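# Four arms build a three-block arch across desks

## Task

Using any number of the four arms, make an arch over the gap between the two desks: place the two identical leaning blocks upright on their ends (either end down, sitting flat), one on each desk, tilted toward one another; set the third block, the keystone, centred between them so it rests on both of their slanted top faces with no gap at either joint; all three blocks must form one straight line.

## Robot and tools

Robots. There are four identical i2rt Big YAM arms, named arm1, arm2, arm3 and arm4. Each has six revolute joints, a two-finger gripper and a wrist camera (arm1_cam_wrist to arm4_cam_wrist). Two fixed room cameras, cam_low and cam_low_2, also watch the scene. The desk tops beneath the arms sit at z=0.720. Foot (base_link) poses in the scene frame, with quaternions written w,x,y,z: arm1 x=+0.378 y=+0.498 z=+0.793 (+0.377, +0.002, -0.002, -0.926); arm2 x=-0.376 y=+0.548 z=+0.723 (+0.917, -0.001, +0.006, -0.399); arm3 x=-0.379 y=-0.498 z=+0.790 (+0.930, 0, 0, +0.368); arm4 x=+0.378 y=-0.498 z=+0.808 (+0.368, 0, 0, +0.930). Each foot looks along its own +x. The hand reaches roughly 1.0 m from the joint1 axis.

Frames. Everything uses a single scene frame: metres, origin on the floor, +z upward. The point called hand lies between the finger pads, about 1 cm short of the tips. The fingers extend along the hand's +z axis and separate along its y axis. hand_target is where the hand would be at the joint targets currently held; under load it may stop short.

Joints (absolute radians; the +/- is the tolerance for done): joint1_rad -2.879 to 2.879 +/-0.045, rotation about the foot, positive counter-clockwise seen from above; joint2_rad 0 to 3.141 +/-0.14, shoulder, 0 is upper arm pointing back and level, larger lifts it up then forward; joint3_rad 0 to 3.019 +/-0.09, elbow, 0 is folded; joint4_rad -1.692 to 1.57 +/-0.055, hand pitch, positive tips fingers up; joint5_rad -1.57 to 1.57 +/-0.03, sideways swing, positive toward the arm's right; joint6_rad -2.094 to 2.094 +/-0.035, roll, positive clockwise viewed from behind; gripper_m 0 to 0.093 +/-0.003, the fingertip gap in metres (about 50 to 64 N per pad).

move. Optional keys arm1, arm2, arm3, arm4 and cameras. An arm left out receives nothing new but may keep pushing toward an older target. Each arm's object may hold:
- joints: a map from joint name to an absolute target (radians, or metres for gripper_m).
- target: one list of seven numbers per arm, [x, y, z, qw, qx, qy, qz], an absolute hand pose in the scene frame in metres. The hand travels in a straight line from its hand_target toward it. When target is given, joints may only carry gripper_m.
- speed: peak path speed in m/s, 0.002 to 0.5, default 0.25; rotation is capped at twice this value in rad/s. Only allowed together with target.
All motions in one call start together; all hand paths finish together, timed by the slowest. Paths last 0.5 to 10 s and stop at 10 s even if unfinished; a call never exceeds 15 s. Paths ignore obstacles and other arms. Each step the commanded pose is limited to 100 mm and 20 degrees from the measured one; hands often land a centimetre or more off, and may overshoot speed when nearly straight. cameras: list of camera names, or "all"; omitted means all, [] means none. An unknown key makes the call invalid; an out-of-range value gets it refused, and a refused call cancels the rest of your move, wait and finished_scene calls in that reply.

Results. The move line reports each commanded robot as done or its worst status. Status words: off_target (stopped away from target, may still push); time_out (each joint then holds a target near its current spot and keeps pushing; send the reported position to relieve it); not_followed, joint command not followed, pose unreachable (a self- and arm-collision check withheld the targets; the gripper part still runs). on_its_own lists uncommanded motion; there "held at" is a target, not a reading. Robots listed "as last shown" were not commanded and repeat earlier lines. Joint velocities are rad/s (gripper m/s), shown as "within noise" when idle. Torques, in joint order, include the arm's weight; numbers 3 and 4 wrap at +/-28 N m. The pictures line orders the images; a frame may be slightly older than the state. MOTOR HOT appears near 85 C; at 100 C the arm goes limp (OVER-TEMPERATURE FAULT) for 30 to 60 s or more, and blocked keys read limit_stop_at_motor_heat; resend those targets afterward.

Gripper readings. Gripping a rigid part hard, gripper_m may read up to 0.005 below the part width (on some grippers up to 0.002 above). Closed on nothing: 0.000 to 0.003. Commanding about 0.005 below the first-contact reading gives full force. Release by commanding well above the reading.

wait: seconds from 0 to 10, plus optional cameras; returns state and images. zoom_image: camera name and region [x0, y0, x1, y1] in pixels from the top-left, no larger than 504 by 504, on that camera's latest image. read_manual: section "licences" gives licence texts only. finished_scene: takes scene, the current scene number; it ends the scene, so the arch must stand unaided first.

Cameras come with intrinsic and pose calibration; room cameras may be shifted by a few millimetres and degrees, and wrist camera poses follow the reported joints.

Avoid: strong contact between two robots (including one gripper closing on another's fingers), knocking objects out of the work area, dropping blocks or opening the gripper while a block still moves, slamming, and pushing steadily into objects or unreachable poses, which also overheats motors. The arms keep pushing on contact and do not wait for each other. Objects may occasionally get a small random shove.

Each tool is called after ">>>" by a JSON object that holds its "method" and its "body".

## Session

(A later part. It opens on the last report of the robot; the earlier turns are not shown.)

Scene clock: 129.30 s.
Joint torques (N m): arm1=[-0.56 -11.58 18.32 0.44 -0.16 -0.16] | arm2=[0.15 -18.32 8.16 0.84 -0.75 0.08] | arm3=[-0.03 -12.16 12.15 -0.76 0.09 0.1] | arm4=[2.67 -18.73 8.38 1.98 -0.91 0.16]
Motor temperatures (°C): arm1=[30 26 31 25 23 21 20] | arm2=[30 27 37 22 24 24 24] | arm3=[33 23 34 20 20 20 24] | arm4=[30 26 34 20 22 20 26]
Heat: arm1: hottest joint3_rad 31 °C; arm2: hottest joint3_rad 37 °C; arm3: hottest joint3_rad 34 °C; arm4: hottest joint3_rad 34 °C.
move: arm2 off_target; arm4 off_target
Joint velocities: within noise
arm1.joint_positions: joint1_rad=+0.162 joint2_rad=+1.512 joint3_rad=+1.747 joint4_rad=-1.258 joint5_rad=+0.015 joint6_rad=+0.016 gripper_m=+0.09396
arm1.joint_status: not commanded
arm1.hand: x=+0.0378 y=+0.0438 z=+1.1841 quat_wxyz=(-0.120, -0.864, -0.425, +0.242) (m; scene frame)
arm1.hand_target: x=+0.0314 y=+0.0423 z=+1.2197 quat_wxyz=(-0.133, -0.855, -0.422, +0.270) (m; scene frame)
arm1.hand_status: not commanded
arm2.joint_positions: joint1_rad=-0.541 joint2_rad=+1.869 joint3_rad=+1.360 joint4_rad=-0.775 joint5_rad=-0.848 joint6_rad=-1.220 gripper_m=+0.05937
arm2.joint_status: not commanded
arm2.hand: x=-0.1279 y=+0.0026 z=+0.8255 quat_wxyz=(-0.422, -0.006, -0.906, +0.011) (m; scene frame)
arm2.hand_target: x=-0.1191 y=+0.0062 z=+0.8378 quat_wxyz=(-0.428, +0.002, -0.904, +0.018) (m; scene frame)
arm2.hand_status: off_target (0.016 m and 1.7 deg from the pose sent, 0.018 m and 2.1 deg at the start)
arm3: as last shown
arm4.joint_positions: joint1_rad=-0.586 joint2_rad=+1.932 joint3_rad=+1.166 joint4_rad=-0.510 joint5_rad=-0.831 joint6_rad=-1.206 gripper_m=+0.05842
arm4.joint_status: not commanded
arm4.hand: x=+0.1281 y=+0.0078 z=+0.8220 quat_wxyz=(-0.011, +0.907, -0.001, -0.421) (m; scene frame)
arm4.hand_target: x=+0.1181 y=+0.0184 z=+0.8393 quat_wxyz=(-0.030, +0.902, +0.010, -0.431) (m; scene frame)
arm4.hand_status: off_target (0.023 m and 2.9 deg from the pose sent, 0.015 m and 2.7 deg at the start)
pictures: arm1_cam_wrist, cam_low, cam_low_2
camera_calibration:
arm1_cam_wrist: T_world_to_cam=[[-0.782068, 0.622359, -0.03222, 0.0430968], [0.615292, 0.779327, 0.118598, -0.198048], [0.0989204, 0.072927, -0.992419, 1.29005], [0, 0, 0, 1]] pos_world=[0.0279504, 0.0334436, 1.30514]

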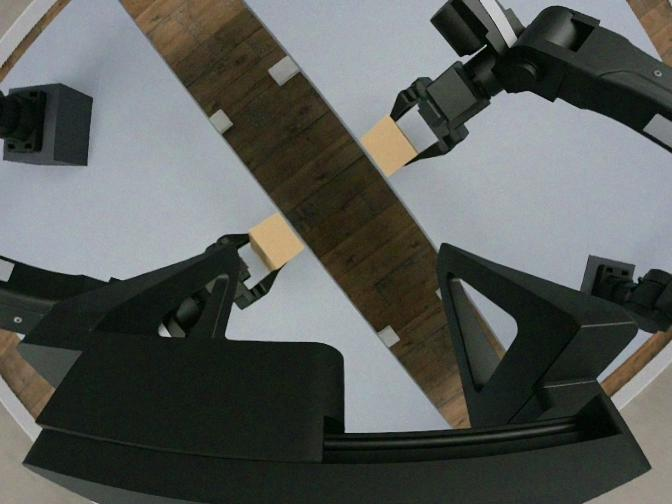

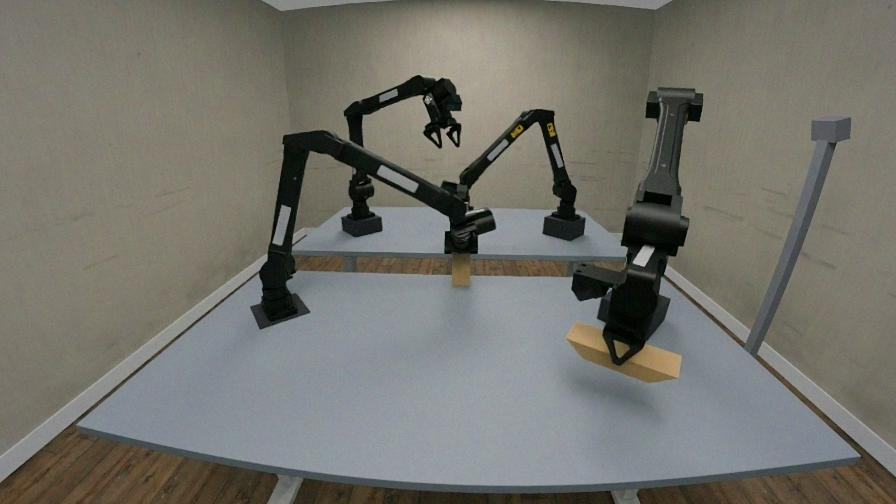

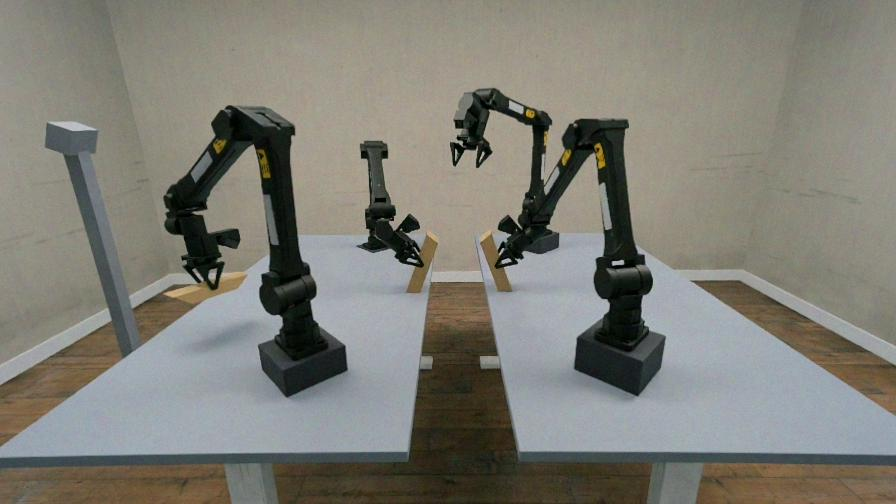

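>>> {"method": "move", "body": {"arm1": {"target":[0.14,0.18,1.19,0.2613,0.7246,0.3597,-0.5265],"speed":0.3}, "arm3": {"target":[-0.45,-0.17,1.12,0,-0.32,0.947,0],"speed":0.3}, "cameras": []}}

>>> {"method": "move", "body": {"arm3": {"target":[-0.2,-0.20,1.14,0,-0.1,0.995,0],"speed":0.3}, "cameras": ["cam_low","cam_low_2","arm1_cam_wrist"]}}

Scene clock: 136.57 s.
Joint torques (N m): arm1=[0.62 -2.73 12.67 2.14 0.08 -0.17] | arm2=[0.15 -18.2 8.09 0.84 -0.75 0.08] | arm3=[-0.62 -7.18 14.34 -0.59 -0.05 0.06] | arm4=[2.78 -18.73 8.38 1.98 -0.92 0.17]
Motor temperatures (°C): arm1=[30 26 32 25 23 21 20] | arm2=[30 29 36 22 24 24 24] | arm3=[33 24 35 20 20 20 24] | arm4=[30 27 33 20 22 20 26]
Heat: arm1: hottest joint3_rad 32 °C; arm2: hottest joint3_rad 36 °C; arm3: hottest joint3_rad 35 °C; arm4: hottest joint3_rad 33 °C.
move: arm1 done; arm3 off_target
Joint velocities: within noise
arm1.joint_positions: joint1_rad=+0.162 joint2_rad=+0.731 joint3_rad=+0.829 joint4_rad=-0.439 joint5_rad=+0.015 joint6_rad=+0.009 gripper_m=+0.09396
arm1.joint_status: not commanded
arm1.hand: x=+0.1384 y=+0.1804 z=+1.1820 quat_wxyz=(-0.259, -0.734, -0.360, +0.515) (m; scene frame)
arm1.hand_target: x=+0.1397 y=+0.1795 z=+1.1897 quat_wxyz=(-0.262, -0.724, -0.361, +0.526) (m; scene frame)
arm1.hand_status: done (0.008 m and 1.7 deg from the pose sent, 0.170 m and 40.7 deg at the start)
arm2.joint_positions: joint1_rad=-0.541 joint2_rad=+1.869 joint3_rad=+1.360 joint4_rad=-0.774 joint5_rad=-0.848 joint6_rad=-1.220 gripper_m=+0.05937
arm2.joint_status: not commanded
arm2.hand: x=-0.1279 y=+0.0025 z=+0.8254 quat_wxyz=(-0.422, -0.005, -0.906, +0.012) (m; scene frame)
arm2.hand_target: x=-0.1191 y=+0.0060 z=+0.8377 quat_wxyz=(-0.428, +0.003, -0.904, +0.019) (m; scene frame)
arm2.hand_status: not commanded
arm3.joint_positions: joint1_rad=+1.048 joint2_rad=+1.190 joint3_rad=+1.281 joint4_rad=-1.671 joint5_rad=+0.007 joint6_rad=+1.152 gripper_m=+0.06088
arm3.joint_status: not commanded
arm3.hand: x=-0.4500 y=-0.1842 z=+1.0865 quat_wxyz=(-0.003, +0.319, -0.948, +0.005) (m; scene frame)
arm3.hand_target: x=-0.4489 y=-0.1728 z=+1.1186 quat_wxyz=(-0.005, +0.320, -0.947, -0.033) (m; scene frame)
arm3.hand_status: off_target (0.036 m and 0.7 deg from the pose sent, 0.379 m and 16.3 deg at the start; a joint's target at an end of its range on 34 of 70 steps)
arm4: as last shown
arm4.hand_target: x=+0.1181 y=+0.0185 z=+0.8393 quat_wxyz=(-0.030, +0.902, +0.010, -0.431) (m; scene frame)
pictures: none
No camera images: "cameras" was empty.

Scene clock: 138.40 s.
Joint torques (N m): arm1=[0.56 -2.78 12.71 2.19 0.08 -0.15] | arm2=[-0.26 -18.26 8.18 0.94 -0.75 0.08] | arm3=[0.03 -7.53 14.54 -0.42 -0.13 0.01] | arm4=[2.73 -18.73 8.35 1.96 -0.91 0.16]
Motor temperatures (°C): arm1=[30 26 32 25 23 21 20] | arm2=[30 29 36 22 24 24 24] | arm3=[33 24 35 20 20 20 24] | arm4=[29 27 33 20 22 20 26]
Heat: arm1: hottest joint3_rad 32 °C; arm2: hottest joint3_rad 36 °C; arm3: hottest joint3_rad 35 °C; arm4: hottest joint3_rad 33 °C.
move: arm3 off_target
Joint velocities: within noise
arm1, arm2, arm4: as last shown
arm2.hand: x=-0.1279 y=+0.0025 z=+0.8256 quat_wxyz=(-0.422, -0.005, -0.906, +0.012) (m; scene frame)
arm2.hand_target: x=-0.1190 y=+0.0060 z=+0.8379 quat_wxyz=(-0.428, +0.003, -0.904, +0.019) (m; scene frame)
arm3.joint_positions: joint1_rad=+0.292 joint2_rad=+1.197 joint3_rad=+1.340 joint4_rad=-1.674 joint5_rad=+0.003 joint6_rad=+0.856 gripper_m=+0.06088
arm3.joint_status: not commanded
arm3.hand: x=-0.2094 y=-0.2094 z=+1.1066 quat_wxyz=(-0.012, +0.094, -0.995, -0.015) (m; scene frame)
arm3.hand_target: x=-0.2015 y=-0.2011 z=+1.1385 quat_wxyz=(-0.033, +0.097, -0.994, -0.047) (m; scene frame)
arm3.hand_status: off_target (0.036 m and 2.3 deg from the pose sent, 0.256 m and 25.7 deg at the start; a joint's target at an end of its range on 54 of 55 steps)
pictures: arm1_cam_wrist, cam_low, cam_low_2
camera_calibration:
arm1_cam_wrist: T_world_to_cam=[[-0.798419, 0.600475, -0.0442249, 0.0569934], [0.526883, 0.661238, -0.534003, 0.43881], [-0.291413, -0.44966, -0.844325, 1.24134], [0, 0, 0, 1]] pos_world=[0.176046, 0.2338, 1.28494]

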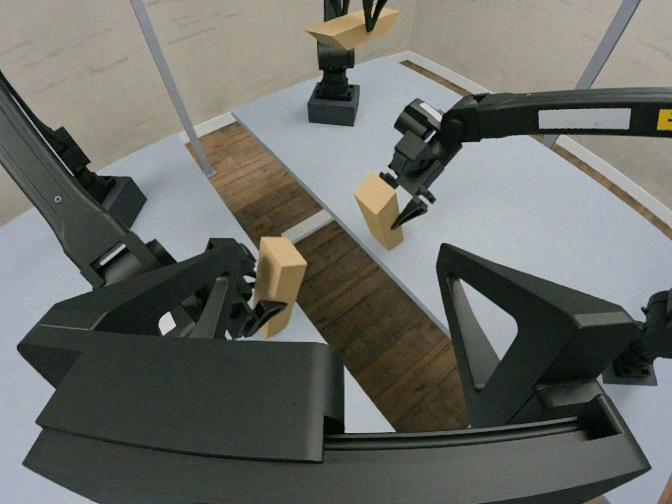

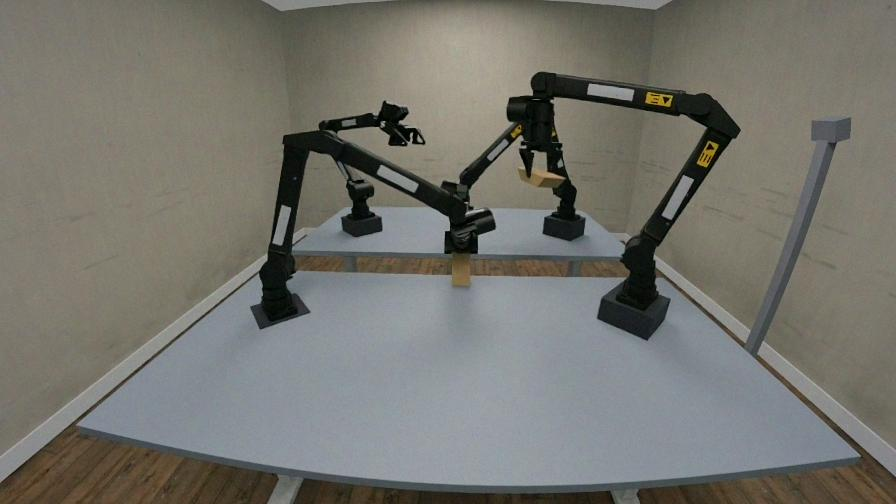

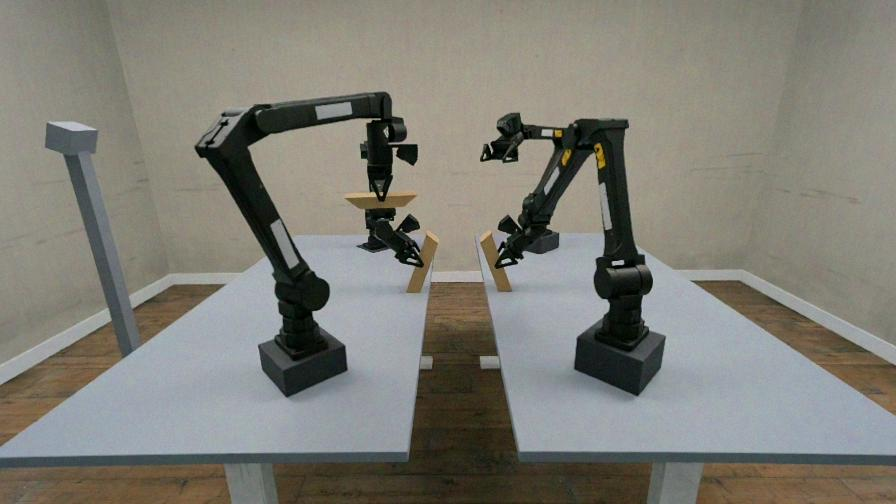

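>>> {"method": "zoom_image", "body": {"camera": "cam_low_2", "region": [335, 170, 435, 220]}}

>>> {"method": "zoom_image", "body": {"camera": "cam_low_2", "region": [400, 220, 460, 300]}}

>>> {"method": "zoom_image", "body": {"camera": "cam_low_2", "region": [470, 220, 530, 300]}}

Scaled by 5.040 from the camera's 896x504 image, which has a finer 1280x720 frame.

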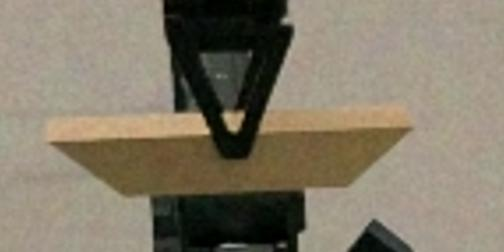

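Scaled by 6.300 from the camera's 896x504 image, which has a finer 1280x720 frame.

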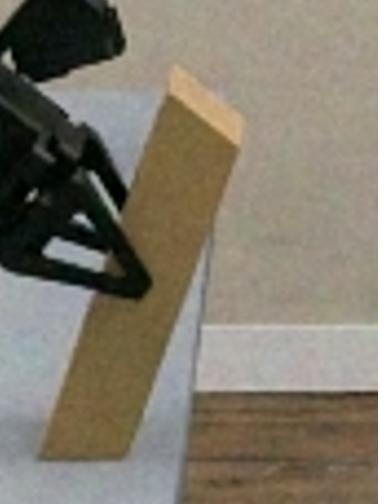

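Scaled by 6.300 from the camera's 896x504 image, which has a finer 1280x720 frame.

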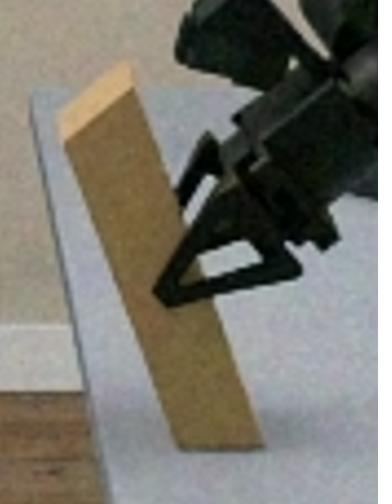

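>>> {"method": "move", "body": {"arm2": {"target":[-0.111,0.014,0.844,0.428,-0.005,0.904,-0.020],"speed":0.06}, "arm4": {"target":[0.110,0.0193,0.845,0.031,-0.904,-0.010,0.431],"speed":0.06}, "arm3": {"target":[0.008,0.016,1.07,0,0.0,1,0],"speed":0.2}, "cameras": ["cam_low_2","cam_low","arm1_cam_wrist"]}}

>>> {"method": "zoom_image", "body": {"camera": "cam_low_2", "region": [390, 180, 550, 300]}}

>>> {"method": "zoom_image", "body": {"camera": "arm1_cam_wrist", "region": [200, 90, 500, 360]}}

Scene clock: 151.20 s.
Joint torques (N m): arm1=[0.5 -2.9 12.67 2.13 0.08 -0.17] | arm2=[0.09 -18.73 8.38 0.88 -0.74 0.1] | arm3=[-0.32 -19.6 14.57 -0.7 0.03 0.3] | arm4=[2.67 -19.37 8.79 2.06 -0.88 0.16]
Motor temperatures (°C): arm1=[30 26 33 25 23 21 20] | arm2=[30 31 35 22 24 24 24] | arm3=[33 23 36 20 20 20 24] | arm4=[29 28 33 20 22 20 26]
Heat: arm1: hottest joint3_rad 33 °C; arm2: hottest joint3_rad 35 °C; arm3: hottest joint3_rad 36 °C; arm4: hottest joint3_rad 33 °C.
move: arm2 off_target; arm3 off_target; arm4 off_target
Joint velocities: within noise
arm1: as last shown
arm1.hand: x=+0.1384 y=+0.1805 z=+1.1818 quat_wxyz=(-0.259, -0.734, -0.360, +0.515) (m; scene frame)
arm1.hand_target: x=+0.1397 y=+0.1795 z=+1.1896 quat_wxyz=(-0.262, -0.724, -0.361, +0.526) (m; scene frame)
arm2.joint_positions: joint1_rad=-0.526 joint2_rad=+1.854 joint3_rad=+1.338 joint4_rad=-0.760 joint5_rad=-0.843 joint6_rad=-1.209 gripper_m=+0.05937
arm2.joint_status: not commanded
arm2.hand: x=-0.1212 y=+0.0110 z=+0.8259 quat_wxyz=(-0.421, -0.002, -0.907, +0.010) (m; scene frame)
arm2.hand_target: x=-0.1111 y=+0.0140 z=+0.8437 quat_wxyz=(-0.428, +0.007, -0.904, +0.021) (m; scene frame)
arm2.hand_status: off_target (0.021 m and 1.6 deg from the pose sent, 0.027 m and 1.7 deg at the start)
arm3.joint_positions: joint1_rad=+0.186 joint2_rad=+2.019 joint3_rad=+2.134 joint4_rad=-1.671 joint5_rad=+0.001 joint6_rad=+0.905 gripper_m=+0.06088
arm3.joint_status: not commanded
arm3.hand: x=-0.0056 y=+0.0099 z=+1.0306 quat_wxyz=(-0.004, +0.017, -1.000, -0.006) (m; scene frame)
arm3.hand_target: x=+0.0059 y=+0.0138 z=+1.0694 quat_wxyz=(-0.029, +0.004, -0.999, -0.039) (m; scene frame)
arm3.hand_status: off_target (0.042 m and 2.1 deg from the pose sent, 0.315 m and 11.0 deg at the start; a joint's target at an end of its range on 38 of 75 steps)
arm4.joint_positions: joint1_rad=-0.571 joint2_rad=+1.932 joint3_rad=+1.166 joint4_rad=-0.510 joint5_rad=-0.825 joint6_rad=-1.186 gripper_m=+0.05842
arm4.joint_status: not commanded
arm4.hand: x=+0.1210 y=+0.0043 z=+0.8212 quat_wxyz=(-0.005, +0.908, -0.004, -0.419) (m; scene frame)
arm4.hand_target: x=+0.1104 y=+0.0185 z=+0.8453 quat_wxyz=(-0.031, +0.902, +0.010, -0.430) (m; scene frame)
arm4.hand_status: off_target (0.030 m and 3.7 deg from the pose sent, 0.031 m and 2.9 deg at the start)
pictures: arm1_cam_wrist, cam_low, cam_low_2
camera_calibration:
arm1_cam_wrist: T_world_to_cam=[[-0.798411, 0.600484, -0.0442682, 0.057097], [0.527026, 0.661398, -0.533663, 0.438269], [-0.291177, -0.449413, -0.844538, 1.2413], [0, 0, 0, 1]] pos_world=[0.176046, 0.233701, 1.28474]

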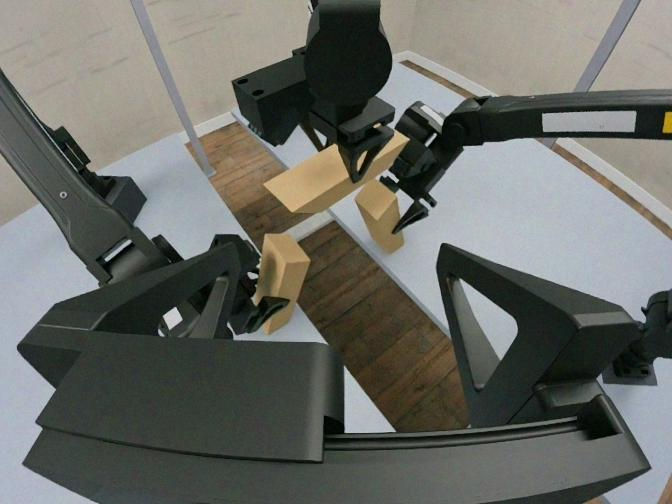

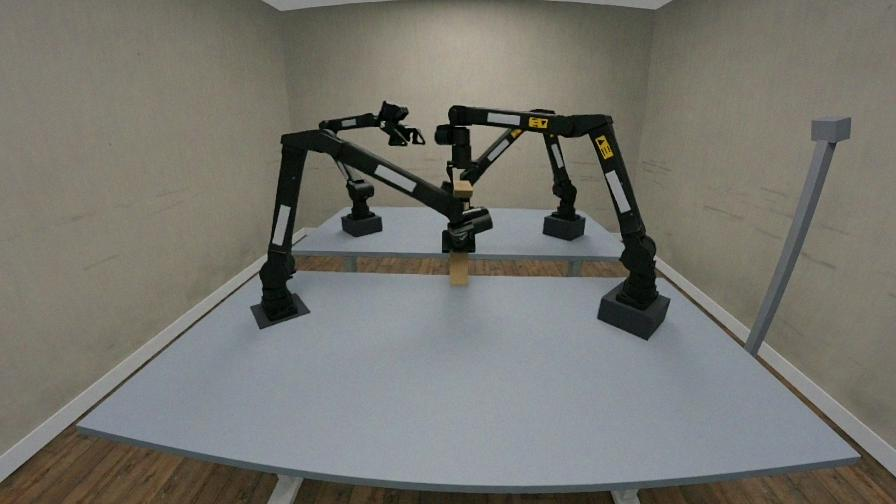

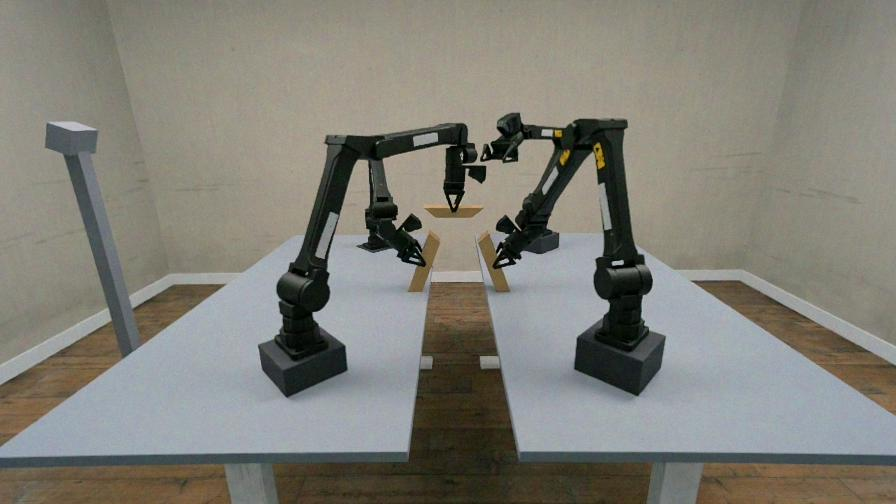

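Scaled by 3.150 from the camera's 896x504 image, which has a finer 1280x720 frame.

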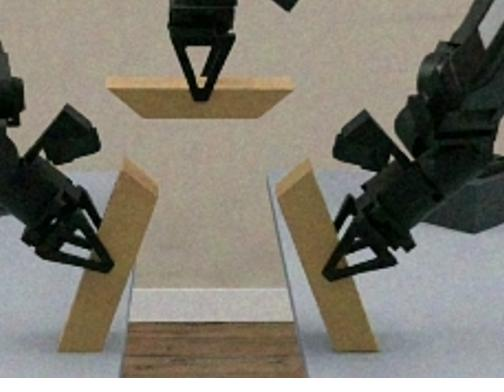

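Scaled by 1.680 from the camera's 672x504 image, which has a finer 960x720 frame.

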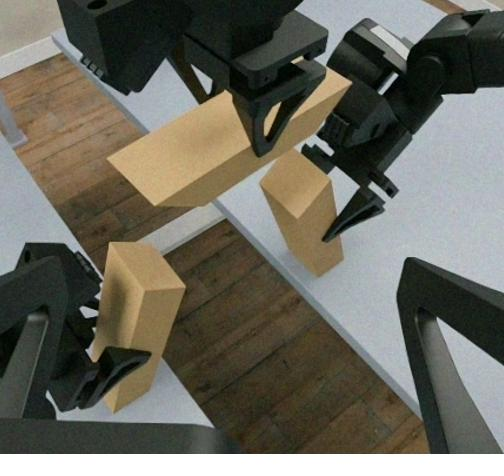

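>>> {"method": "move", "body": {"arm2": {"target":[-0.111,0.009,0.844,0.428,-0.005,0.904,-0.020],"speed":0.06}, "arm4": {"target":[0.110,0.0245,0.845,0.031,-0.904,-0.010,0.431],"speed":0.06}, "arm3": {"target":[0.030,0.022,1.004,0,0.0305,0.9995,0],"speed":0.1}, "cameras": ["cam_low_2","cam_low","arm1_cam_wrist"]}}

>>> {"method": "zoom_image", "body": {"camera": "cam_low_2", "region": [390, 200, 550, 300]}}

>>> {"method": "zoom_image", "body": {"camera": "arm1_cam_wrist", "region": [230, 130, 450, 350]}}

Scene clock: 160.77 s.
Joint torques (N m): arm1=[0.62 -2.78 12.71 2.13 0.09 -0.17] | arm2=[0.09 -17.85 9.83 0.68 -0.73 0.11] | arm3=[0.15 -21.83 14.19 -0.79 0.07 0.31] | arm4=[2.43 -18.78 9.96 1.62 -0.95 0.13]
Motor temperatures (°C): arm1=[30 25 33 25 23 21 20] | arm2=[30 31 34 22 24 24 24] | arm3=[33 24 39 20 20 20 24] | arm4=[29 28 32 20 22 20 26]
Heat: arm1: hottest joint3_rad 33 °C; arm2: hottest joint3_rad 34 °C; arm3: hottest joint3_rad 39 °C; arm4: hottest joint3_rad 32 °C.
move: arm2 off_target; arm3 off_target; arm4 off_target
Joint velocities: within noise
arm1: as last shown
arm2.joint_positions: joint1_rad=-0.526 joint2_rad=+1.854 joint3_rad=+1.338 joint4_rad=-0.760 joint5_rad=-0.843 joint6_rad=-1.208 gripper_m=+0.05937
arm2.joint_status: not commanded
arm2.hand: x=-0.1212 y=+0.0110 z=+0.8259 quat_wxyz=(-0.421, -0.003, -0.907, +0.010) (m; scene frame)
arm2.hand_target: x=-0.1112 y=+0.0093 z=+0.8439 quat_wxyz=(-0.428, +0.005, -0.904, +0.020) (m; scene frame)
arm2.hand_status: off_target (0.021 m and 1.7 deg from the pose sent, 0.021 m and 1.6 deg at the start)
arm3.joint_positions: joint1_rad=+0.164 joint2_rad=+2.144 joint3_rad=+2.159 joint4_rad=-1.664 joint5_rad=+0.001 joint6_rad=+0.952 gripper_m=+0.06088
arm3.joint_status: not commanded
arm3.hand: x=+0.0157 y=+0.0149 z=+0.9622 quat_wxyz=(+0.023, -0.018, -0.999, +0.032) (m; scene frame)
arm3.hand_target: x=+0.0293 y=+0.0211 z=+1.0038 quat_wxyz=(-0.002, -0.030, -1.000, -0.004) (m; scene frame)
arm3.hand_status: off_target (0.045 m and 4.7 deg from the pose sent, 0.046 m and 5.5 deg at the start)
arm4.joint_positions: joint1_rad=-0.571 joint2_rad=+1.932 joint3_rad=+1.166 joint4_rad=-0.510 joint5_rad=-0.825 joint6_rad=-1.186 gripper_m=+0.05842
arm4.joint_status: not commanded
arm4.hand: x=+0.1210 y=+0.0043 z=+0.8212 quat_wxyz=(-0.005, +0.908, -0.004, -0.419) (m; scene frame)
arm4.hand_target: x=+0.1105 y=+0.0232 z=+0.8457 quat_wxyz=(-0.031, +0.902, +0.010, -0.430) (m; scene frame)
arm4.hand_status: off_target (0.033 m and 3.7 deg from the pose sent, 0.033 m and 3.7 deg at the start)
pictures: arm1_cam_wrist, cam_low, cam_low_2
camera_calibration:
arm1_cam_wrist: T_world_to_cam=[[-0.798411, 0.600484, -0.0442682, 0.057097], [0.527026, 0.661398, -0.533663, 0.438269], [-0.291177, -0.449413, -0.844538, 1.2413], [0, 0, 0, 1]] pos_world=[0.176046, 0.233701, 1.28474]

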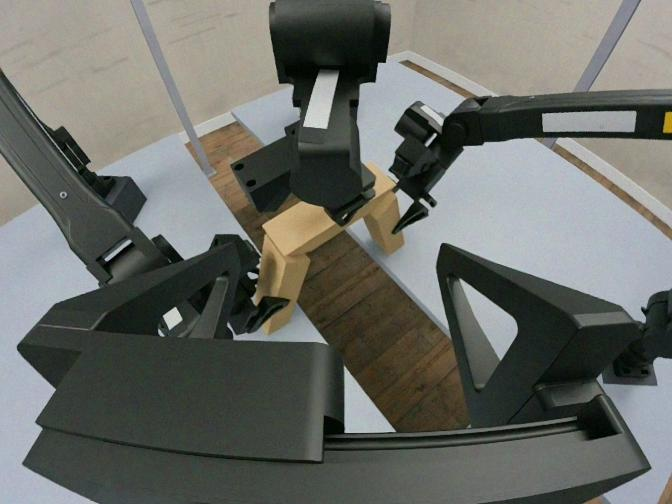

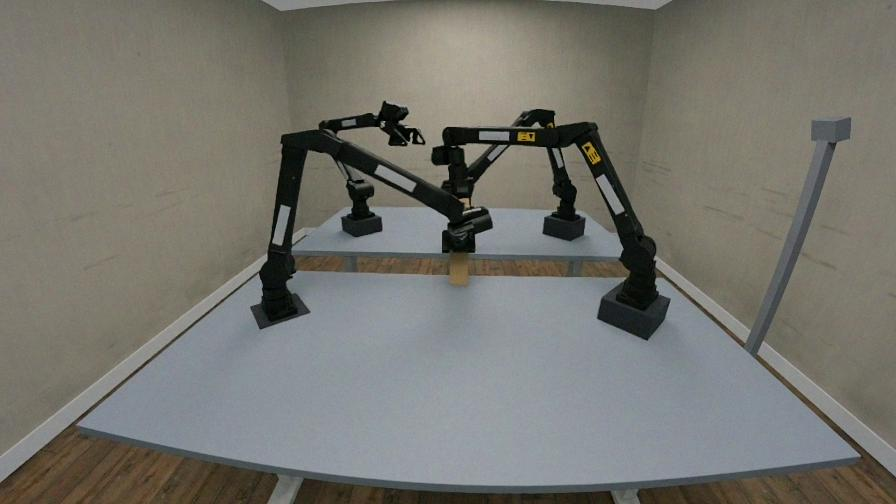

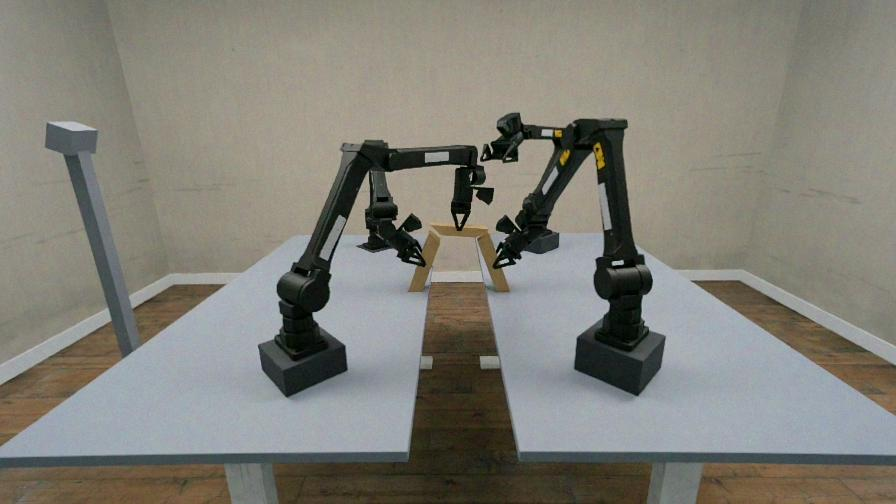

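Scaled by 3.150 from the camera's 896x504 image, which has a finer 1280x720 frame.

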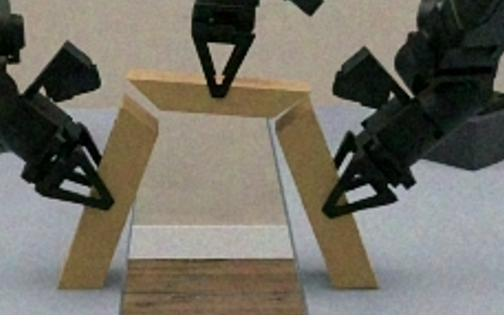

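Scaled by 2.291 from the camera's 672x504 image, which has a finer 960x720 frame.

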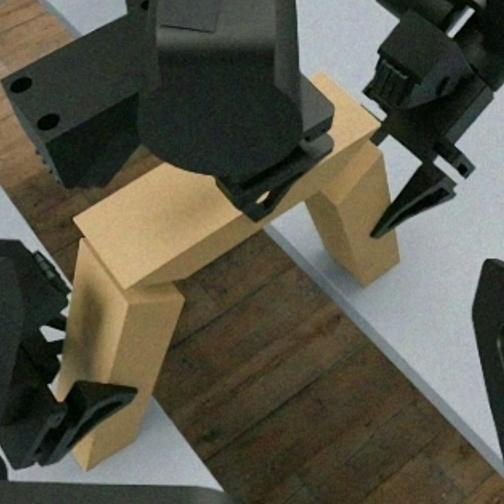

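>>> {"method": "move", "body": {"arm3": {"target":[0.028,0.024,1.004,0.03,0.0305,0.998,0.03],"speed":0.1}, "cameras": ["cam_low_2","cam_low","arm1_cam_wrist"]}}

>>> {"method": "zoom_image", "body": {"camera": "cam_low_2", "region": [410, 200, 510, 270]}}

>>> {"method": "zoom_image", "body": {"camera": "arm1_cam_wrist", "region": [230, 130, 450, 350]}}

Scene clock: 164.97 s.
Joint torques (N m): arm1=[0.67 -2.84 12.66 2.15 0.09 -0.17] | arm2=[0.15 -18.14 9.85 0.59 -0.77 0.11] | arm3=[0.79 -23.18 8.51 0.09 0.22 0.32] | arm4=[2.49 -18.78 9.95 1.65 -0.95 0.13]
Motor temperatures (°C): arm1=[30 25 33 25 23 21 20] | arm2=[30 31 34 22 24 24 24] | arm3=[33 24 39 20 20 20 24] | arm4=[29 29 33 20 22 20 26]
Heat: arm1: hottest joint3_rad 33 °C; arm2: hottest joint3_rad 34 °C; arm3: hottest joint3_rad 39 °C; arm4: hottest joint3_rad 33 °C.
move: arm3 off_target
Joint velocities: within noise
arm1, arm2, arm4: as last shown
arm3.joint_positions: joint1_rad=+0.164 joint2_rad=+2.103 joint3_rad=+2.126 joint4_rad=-1.573 joint5_rad=+0.012 joint6_rad=+0.960 gripper_m=+0.06088
arm3.joint_status: not commanded
arm3.hand: x=+0.0248 y=+0.0237 z=+0.9756 quat_wxyz=(-0.010, -0.022, -1.000, -0.005) (m; scene frame)
arm3.hand_target: x=+0.0266 y=+0.0220 z=+1.0038 quat_wxyz=(-0.028, -0.030, -0.999, -0.026) (m; scene frame)
arm3.hand_status: off_target (0.029 m and 3.8 deg from the pose sent, 0.045 m and 9.5 deg at the start)
pictures: arm1_cam_wrist, cam_low, cam_low_2
camera_calibration:
arm1_cam_wrist: T_world_to_cam=[[-0.798411, 0.600484, -0.0442682, 0.057097], [0.527026, 0.661398, -0.533663, 0.438269], [-0.291177, -0.449413, -0.844538, 1.2413], [0, 0, 0, 1]] pos_world=[0.176046, 0.233701, 1.28474]

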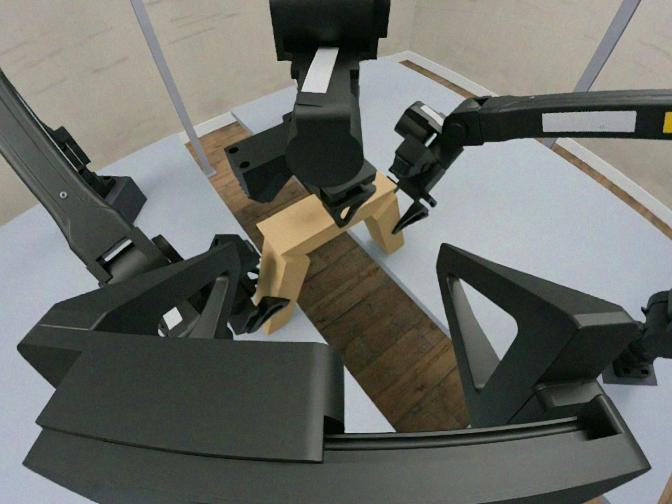

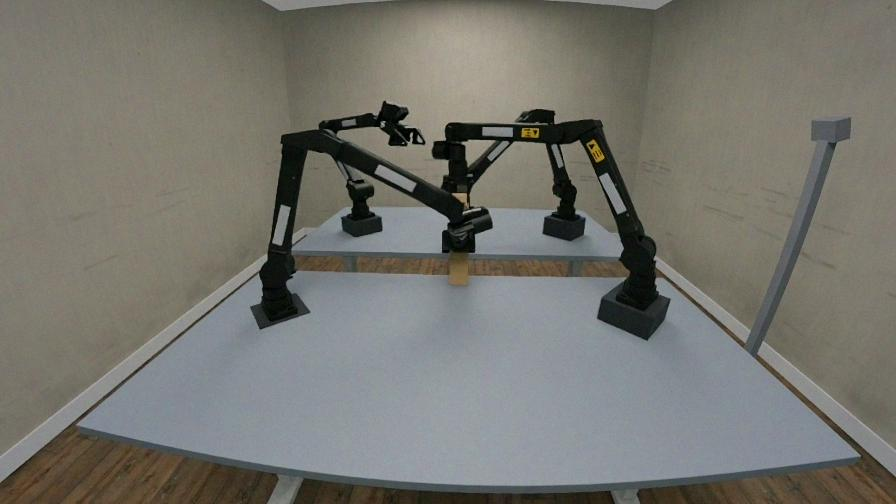

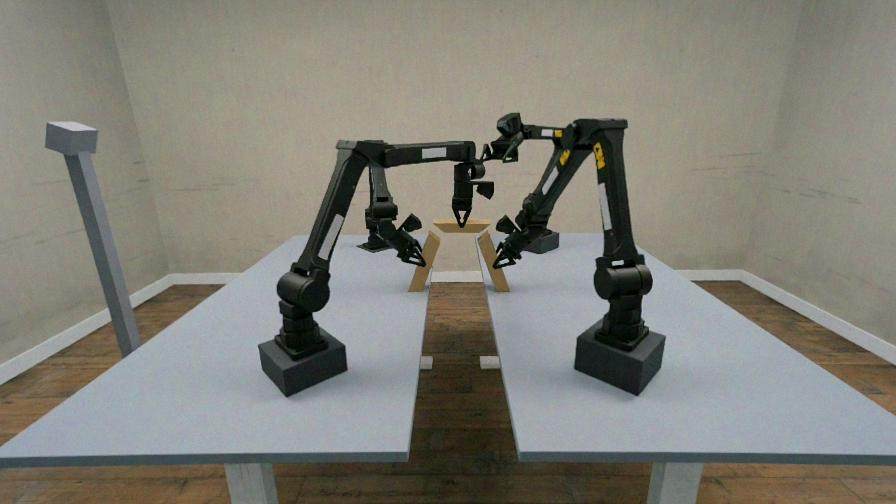

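Scaled by 5.040 from the camera's 896x504 image, which has a finer 1280x720 frame.

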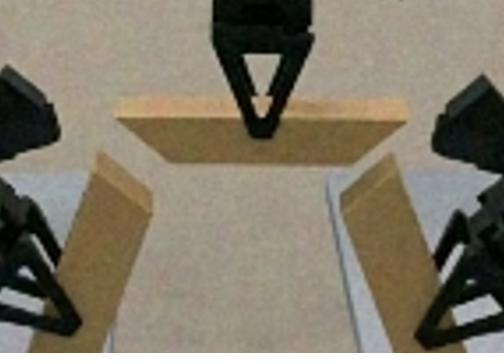

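Scaled by 2.291 from the camera's 672x504 image, which has a finer 960x720 frame.

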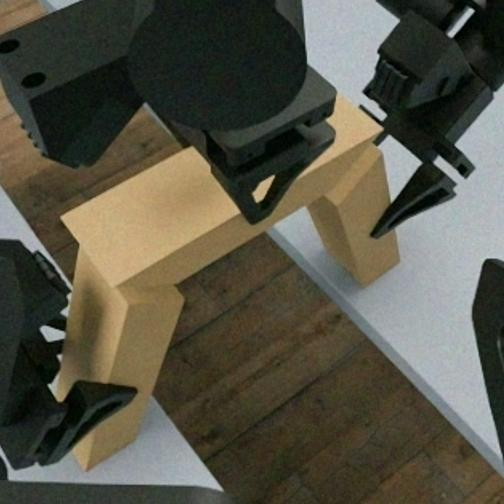

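>>> {"method": "move", "body": {"arm2": {"target":[-0.111,0.004,0.844,0.428,-0.005,0.904,-0.020],"speed":0.06}, "arm4": {"target":[0.110,0.030,0.845,0.031,-0.904,-0.010,0.431],"speed":0.06}, "arm3": {"target":[0.0165,0.0105,0.986,0.026,0.024,0.998,0.03],"speed":0.1}, "cameras": ["cam_low_2","cam_low","arm1_cam_wrist"]}}

>>> {"method": "zoom_image", "body": {"camera": "cam_low_2", "region": [410, 200, 510, 270]}}

>>> {"method": "zoom_image", "body": {"camera": "arm1_cam_wrist", "region": [230, 130, 450, 350]}}

>>> {"method": "zoom_image", "body": {"camera": "cam_low", "region": [400, 170, 540, 300]}}

Scene clock: 169.67 s.
Joint torques (N m): arm1=[0.62 -2.84 12.7 2.14 0.09 -0.15] | arm2=[-0.15 -17.03 11.12 0.32 -0.78 0.08] | arm3=[0.67 -22.53 8.44 0.1 -0.05 0.16] | arm4=[2.2 -18.26 11.17 1.22 -0.98 0.09]
Motor temperatures (°C): arm1=[30 25 33 25 23 21 20] | arm2=[29 31 34 22 24 24 24] | arm3=[33 25 38 20 20 20 24] | arm4=[29 29 33 20 22 20 26]
Heat: arm1: hottest joint3_rad 33 °C; arm2: hottest joint3_rad 34 °C; arm3: hottest joint3_rad 38 °C; arm4: hottest joint3_rad 33 °C.
move: arm2 off_target; arm3 off_target; arm4 off_target
Joint velocities: within noise
arm1: as last shown
arm2.joint_positions: joint1_rad=-0.526 joint2_rad=+1.854 joint3_rad=+1.338 joint4_rad=-0.760 joint5_rad=-0.843 joint6_rad=-1.208 gripper_m=+0.05937
arm2.joint_status: not commanded
arm2.hand: x=-0.1212 y=+0.0110 z=+0.8259 quat_wxyz=(-0.421, -0.003, -0.907, +0.010) (m; scene frame)
arm2.hand_target: x=-0.1112 y=+0.0046 z=+0.8441 quat_wxyz=(-0.428, +0.005, -0.904, +0.020) (m; scene frame)
arm2.hand_status: off_target (0.022 m and 1.7 deg from the pose sent, 0.022 m and 1.7 deg at the start)
arm3.joint_positions: joint1_rad=+0.164 joint2_rad=+2.050 joint3_rad=+1.989 joint4_rad=-1.487 joint5_rad=+0.012 joint6_rad=+0.960 gripper_m=+0.06088
arm3.joint_status: not commanded
arm3.hand: x=+0.0150 y=+0.0110 z=+0.9561 quat_wxyz=(-0.011, -0.022, -1.000, -0.006) (m; scene frame)
arm3.hand_target: x=+0.0164 y=+0.0103 z=+0.9856 quat_wxyz=(-0.026, -0.024, -0.999, -0.030) (m; scene frame)
arm3.hand_status: off_target (0.030 m and 3.3 deg from the pose sent, 0.019 m and 3.4 deg at the start)
arm4.joint_positions: joint1_rad=-0.571 joint2_rad=+1.933 joint3_rad=+1.166 joint4_rad=-0.510 joint5_rad=-0.825 joint6_rad=-1.186 gripper_m=+0.05841
arm4.joint_status: not commanded
arm4.hand: x=+0.1211 y=+0.0041 z=+0.8204 quat_wxyz=(-0.004, +0.908, -0.004, -0.418) (m; scene frame)
arm4.hand_target: x=+0.1107 y=+0.0282 z=+0.8459 quat_wxyz=(-0.031, +0.902, +0.010, -0.430) (m; scene frame)
arm4.hand_status: off_target (0.037 m and 3.8 deg from the pose sent, 0.037 m and 3.7 deg at the start)
pictures: arm1_cam_wrist, cam_low, cam_low_2
camera_calibration:
arm1_cam_wrist: T_world_to_cam=[[-0.798411, 0.600484, -0.0442682, 0.057097], [0.527026, 0.661398, -0.533663, 0.438269], [-0.291177, -0.449413, -0.844538, 1.2413], [0, 0, 0, 1]] pos_world=[0.176046, 0.233701, 1.28474]

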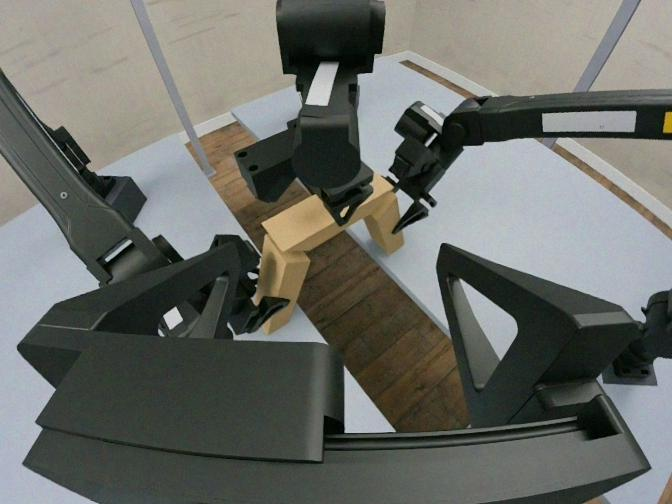

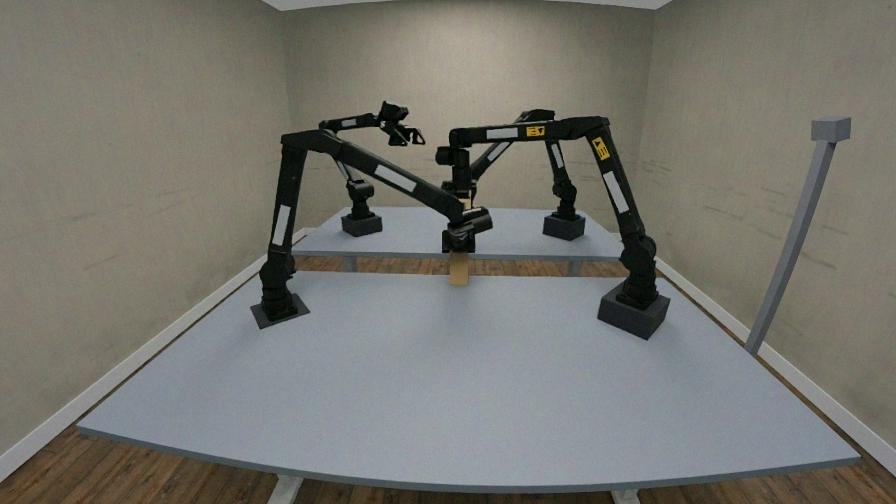

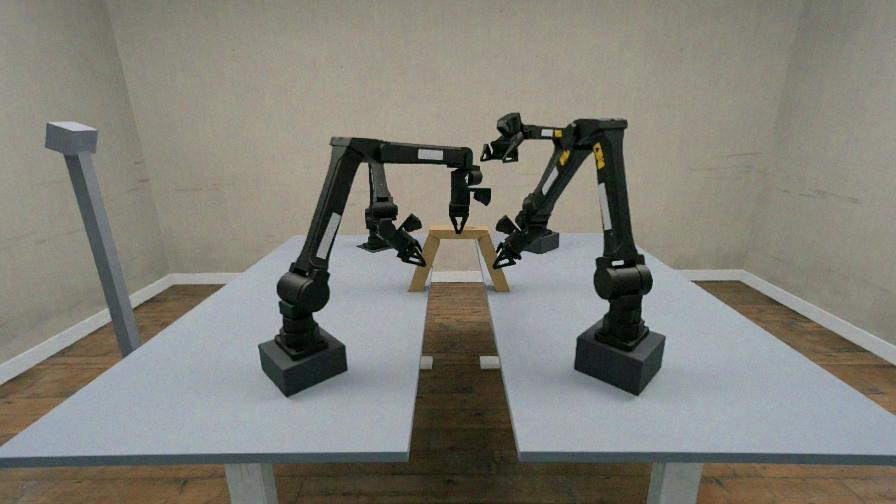

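Scaled by 5.040 from the camera's 896x504 image, which has a finer 1280x720 frame.

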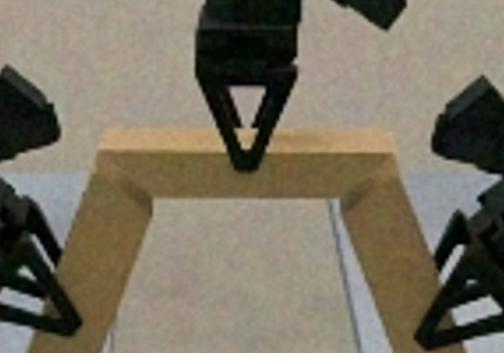

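Scaled by 2.291 from the camera's 672x504 image, which has a finer 960x720 frame.

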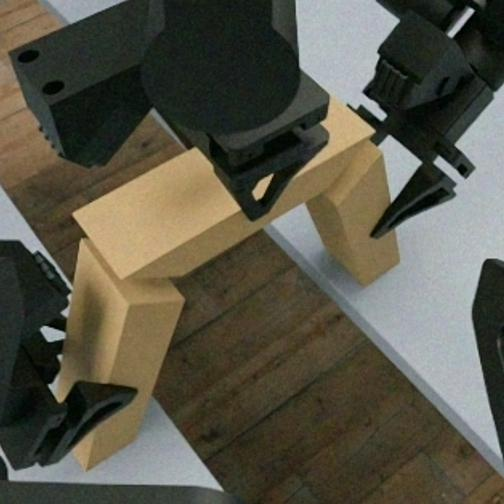

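Scaled by 3.600 from the camera's 896x504 image, which has a finer 1280x720 frame.

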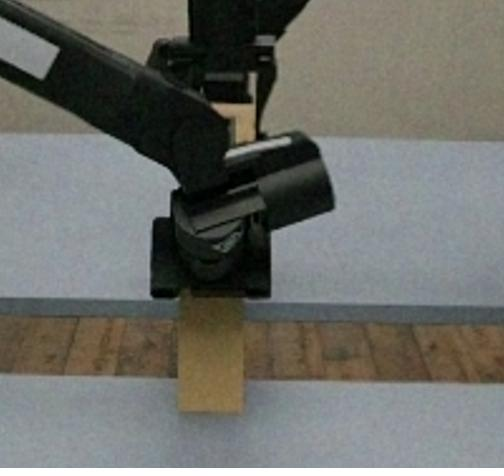

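>>> {"method": "move", "body": {"arm3": {"target":[0.0165,0.0138,0.972,0.026,0.024,0.998,0.03],"speed":0.05}, "cameras": ["cam_low_2","arm1_cam_wrist"]}}

>>> {"method": "zoom_image", "body": {"camera": "cam_low_2", "region": [410, 200, 510, 270]}}

>>> {"method": "zoom_image", "body": {"camera": "arm1_cam_wrist", "region": [230, 130, 450, 350]}}

Scene clock: 172.93 s.
Joint torques (N m): arm1=[0.5 -2.9 12.72 2.18 0.09 -0.16] | arm2=[0.09 -16.79 11.23 0.35 -0.74 0.08] | arm3=[0.67 -21.83 8.44 0.14 -0.06 0.22] | arm4=[2.26 -18.26 11.18 1.21 -0.98 0.09]
Motor temperatures (°C): arm1=[30 25 33 25 23 21 19] | arm2=[29 31 34 22 24 24 24] | arm3=[33 26 38 20 20 20 25] | arm4=[29 28 33 20 22 20 27]
Heat: arm1: hottest joint3_rad 33 °C; arm2: hottest joint3_rad 34 °C; arm3: hottest joint3_rad 38 °C; arm4: hottest joint3_rad 33 °C.
move: arm3 off_target
Joint velocities: within noise
arm1, arm2, arm4: as last shown
arm3.joint_positions: joint1_rad=+0.164 joint2_rad=+2.050 joint3_rad=+1.968 joint4_rad=-1.458 joint5_rad=+0.012 joint6_rad=+0.960 gripper_m=+0.06088
arm3.joint_status: not commanded
arm3.hand: x=+0.0159 y=+0.0121 z=+0.9484 quat_wxyz=(-0.013, -0.022, -1.000, -0.009) (m; scene frame)
arm3.hand_target: x=+0.0163 y=+0.0135 z=+0.9718 quat_wxyz=(-0.026, -0.024, -0.999, -0.030) (m; scene frame)
arm3.hand_status: off_target (0.024 m and 2.8 deg from the pose sent, 0.016 m and 3.3 deg at the start)
pictures: arm1_cam_wrist, cam_low_2
camera_calibration:
arm1_cam_wrist: T_world_to_cam=[[-0.798411, 0.600484, -0.0442682, 0.057097], [0.527026, 0.661398, -0.533663, 0.438269], [-0.291177, -0.449413, -0.844538, 1.2413], [0, 0, 0, 1]] pos_world=[0.176046, 0.233701, 1.28474]

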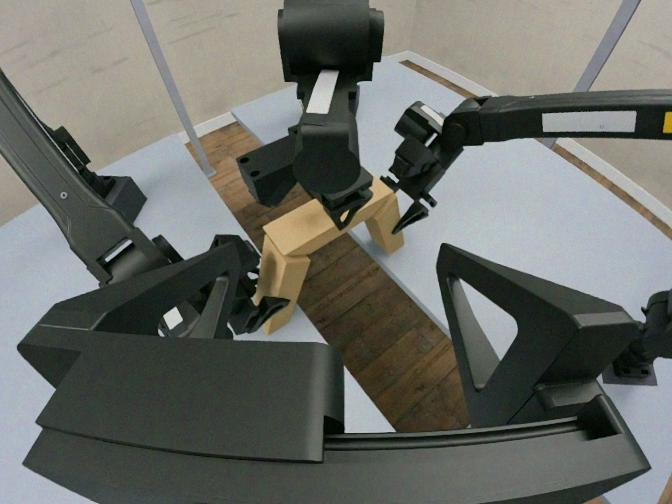

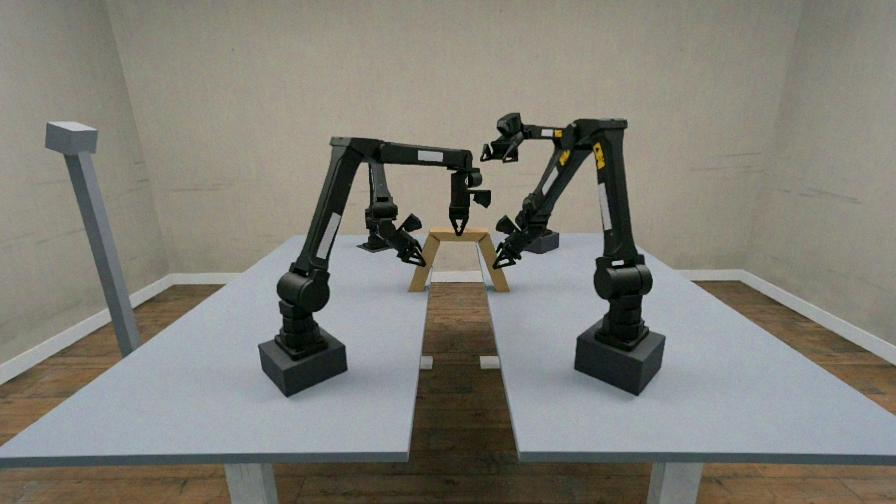

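Scaled by 5.040 from the camera's 896x504 image, which has a finer 1280x720 frame.

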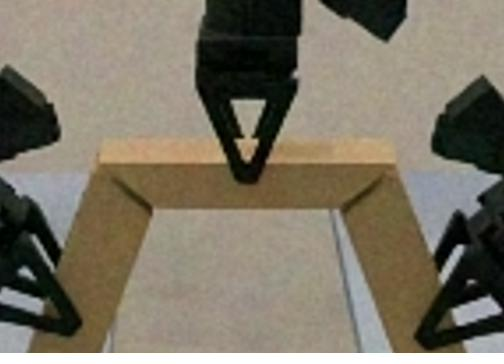

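Scaled by 2.291 from the camera's 672x504 image, which has a finer 960x720 frame.

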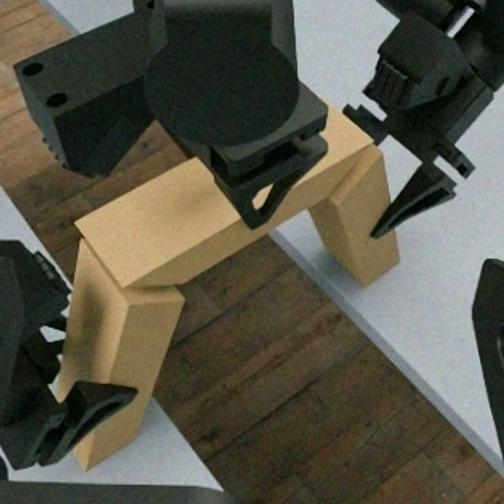

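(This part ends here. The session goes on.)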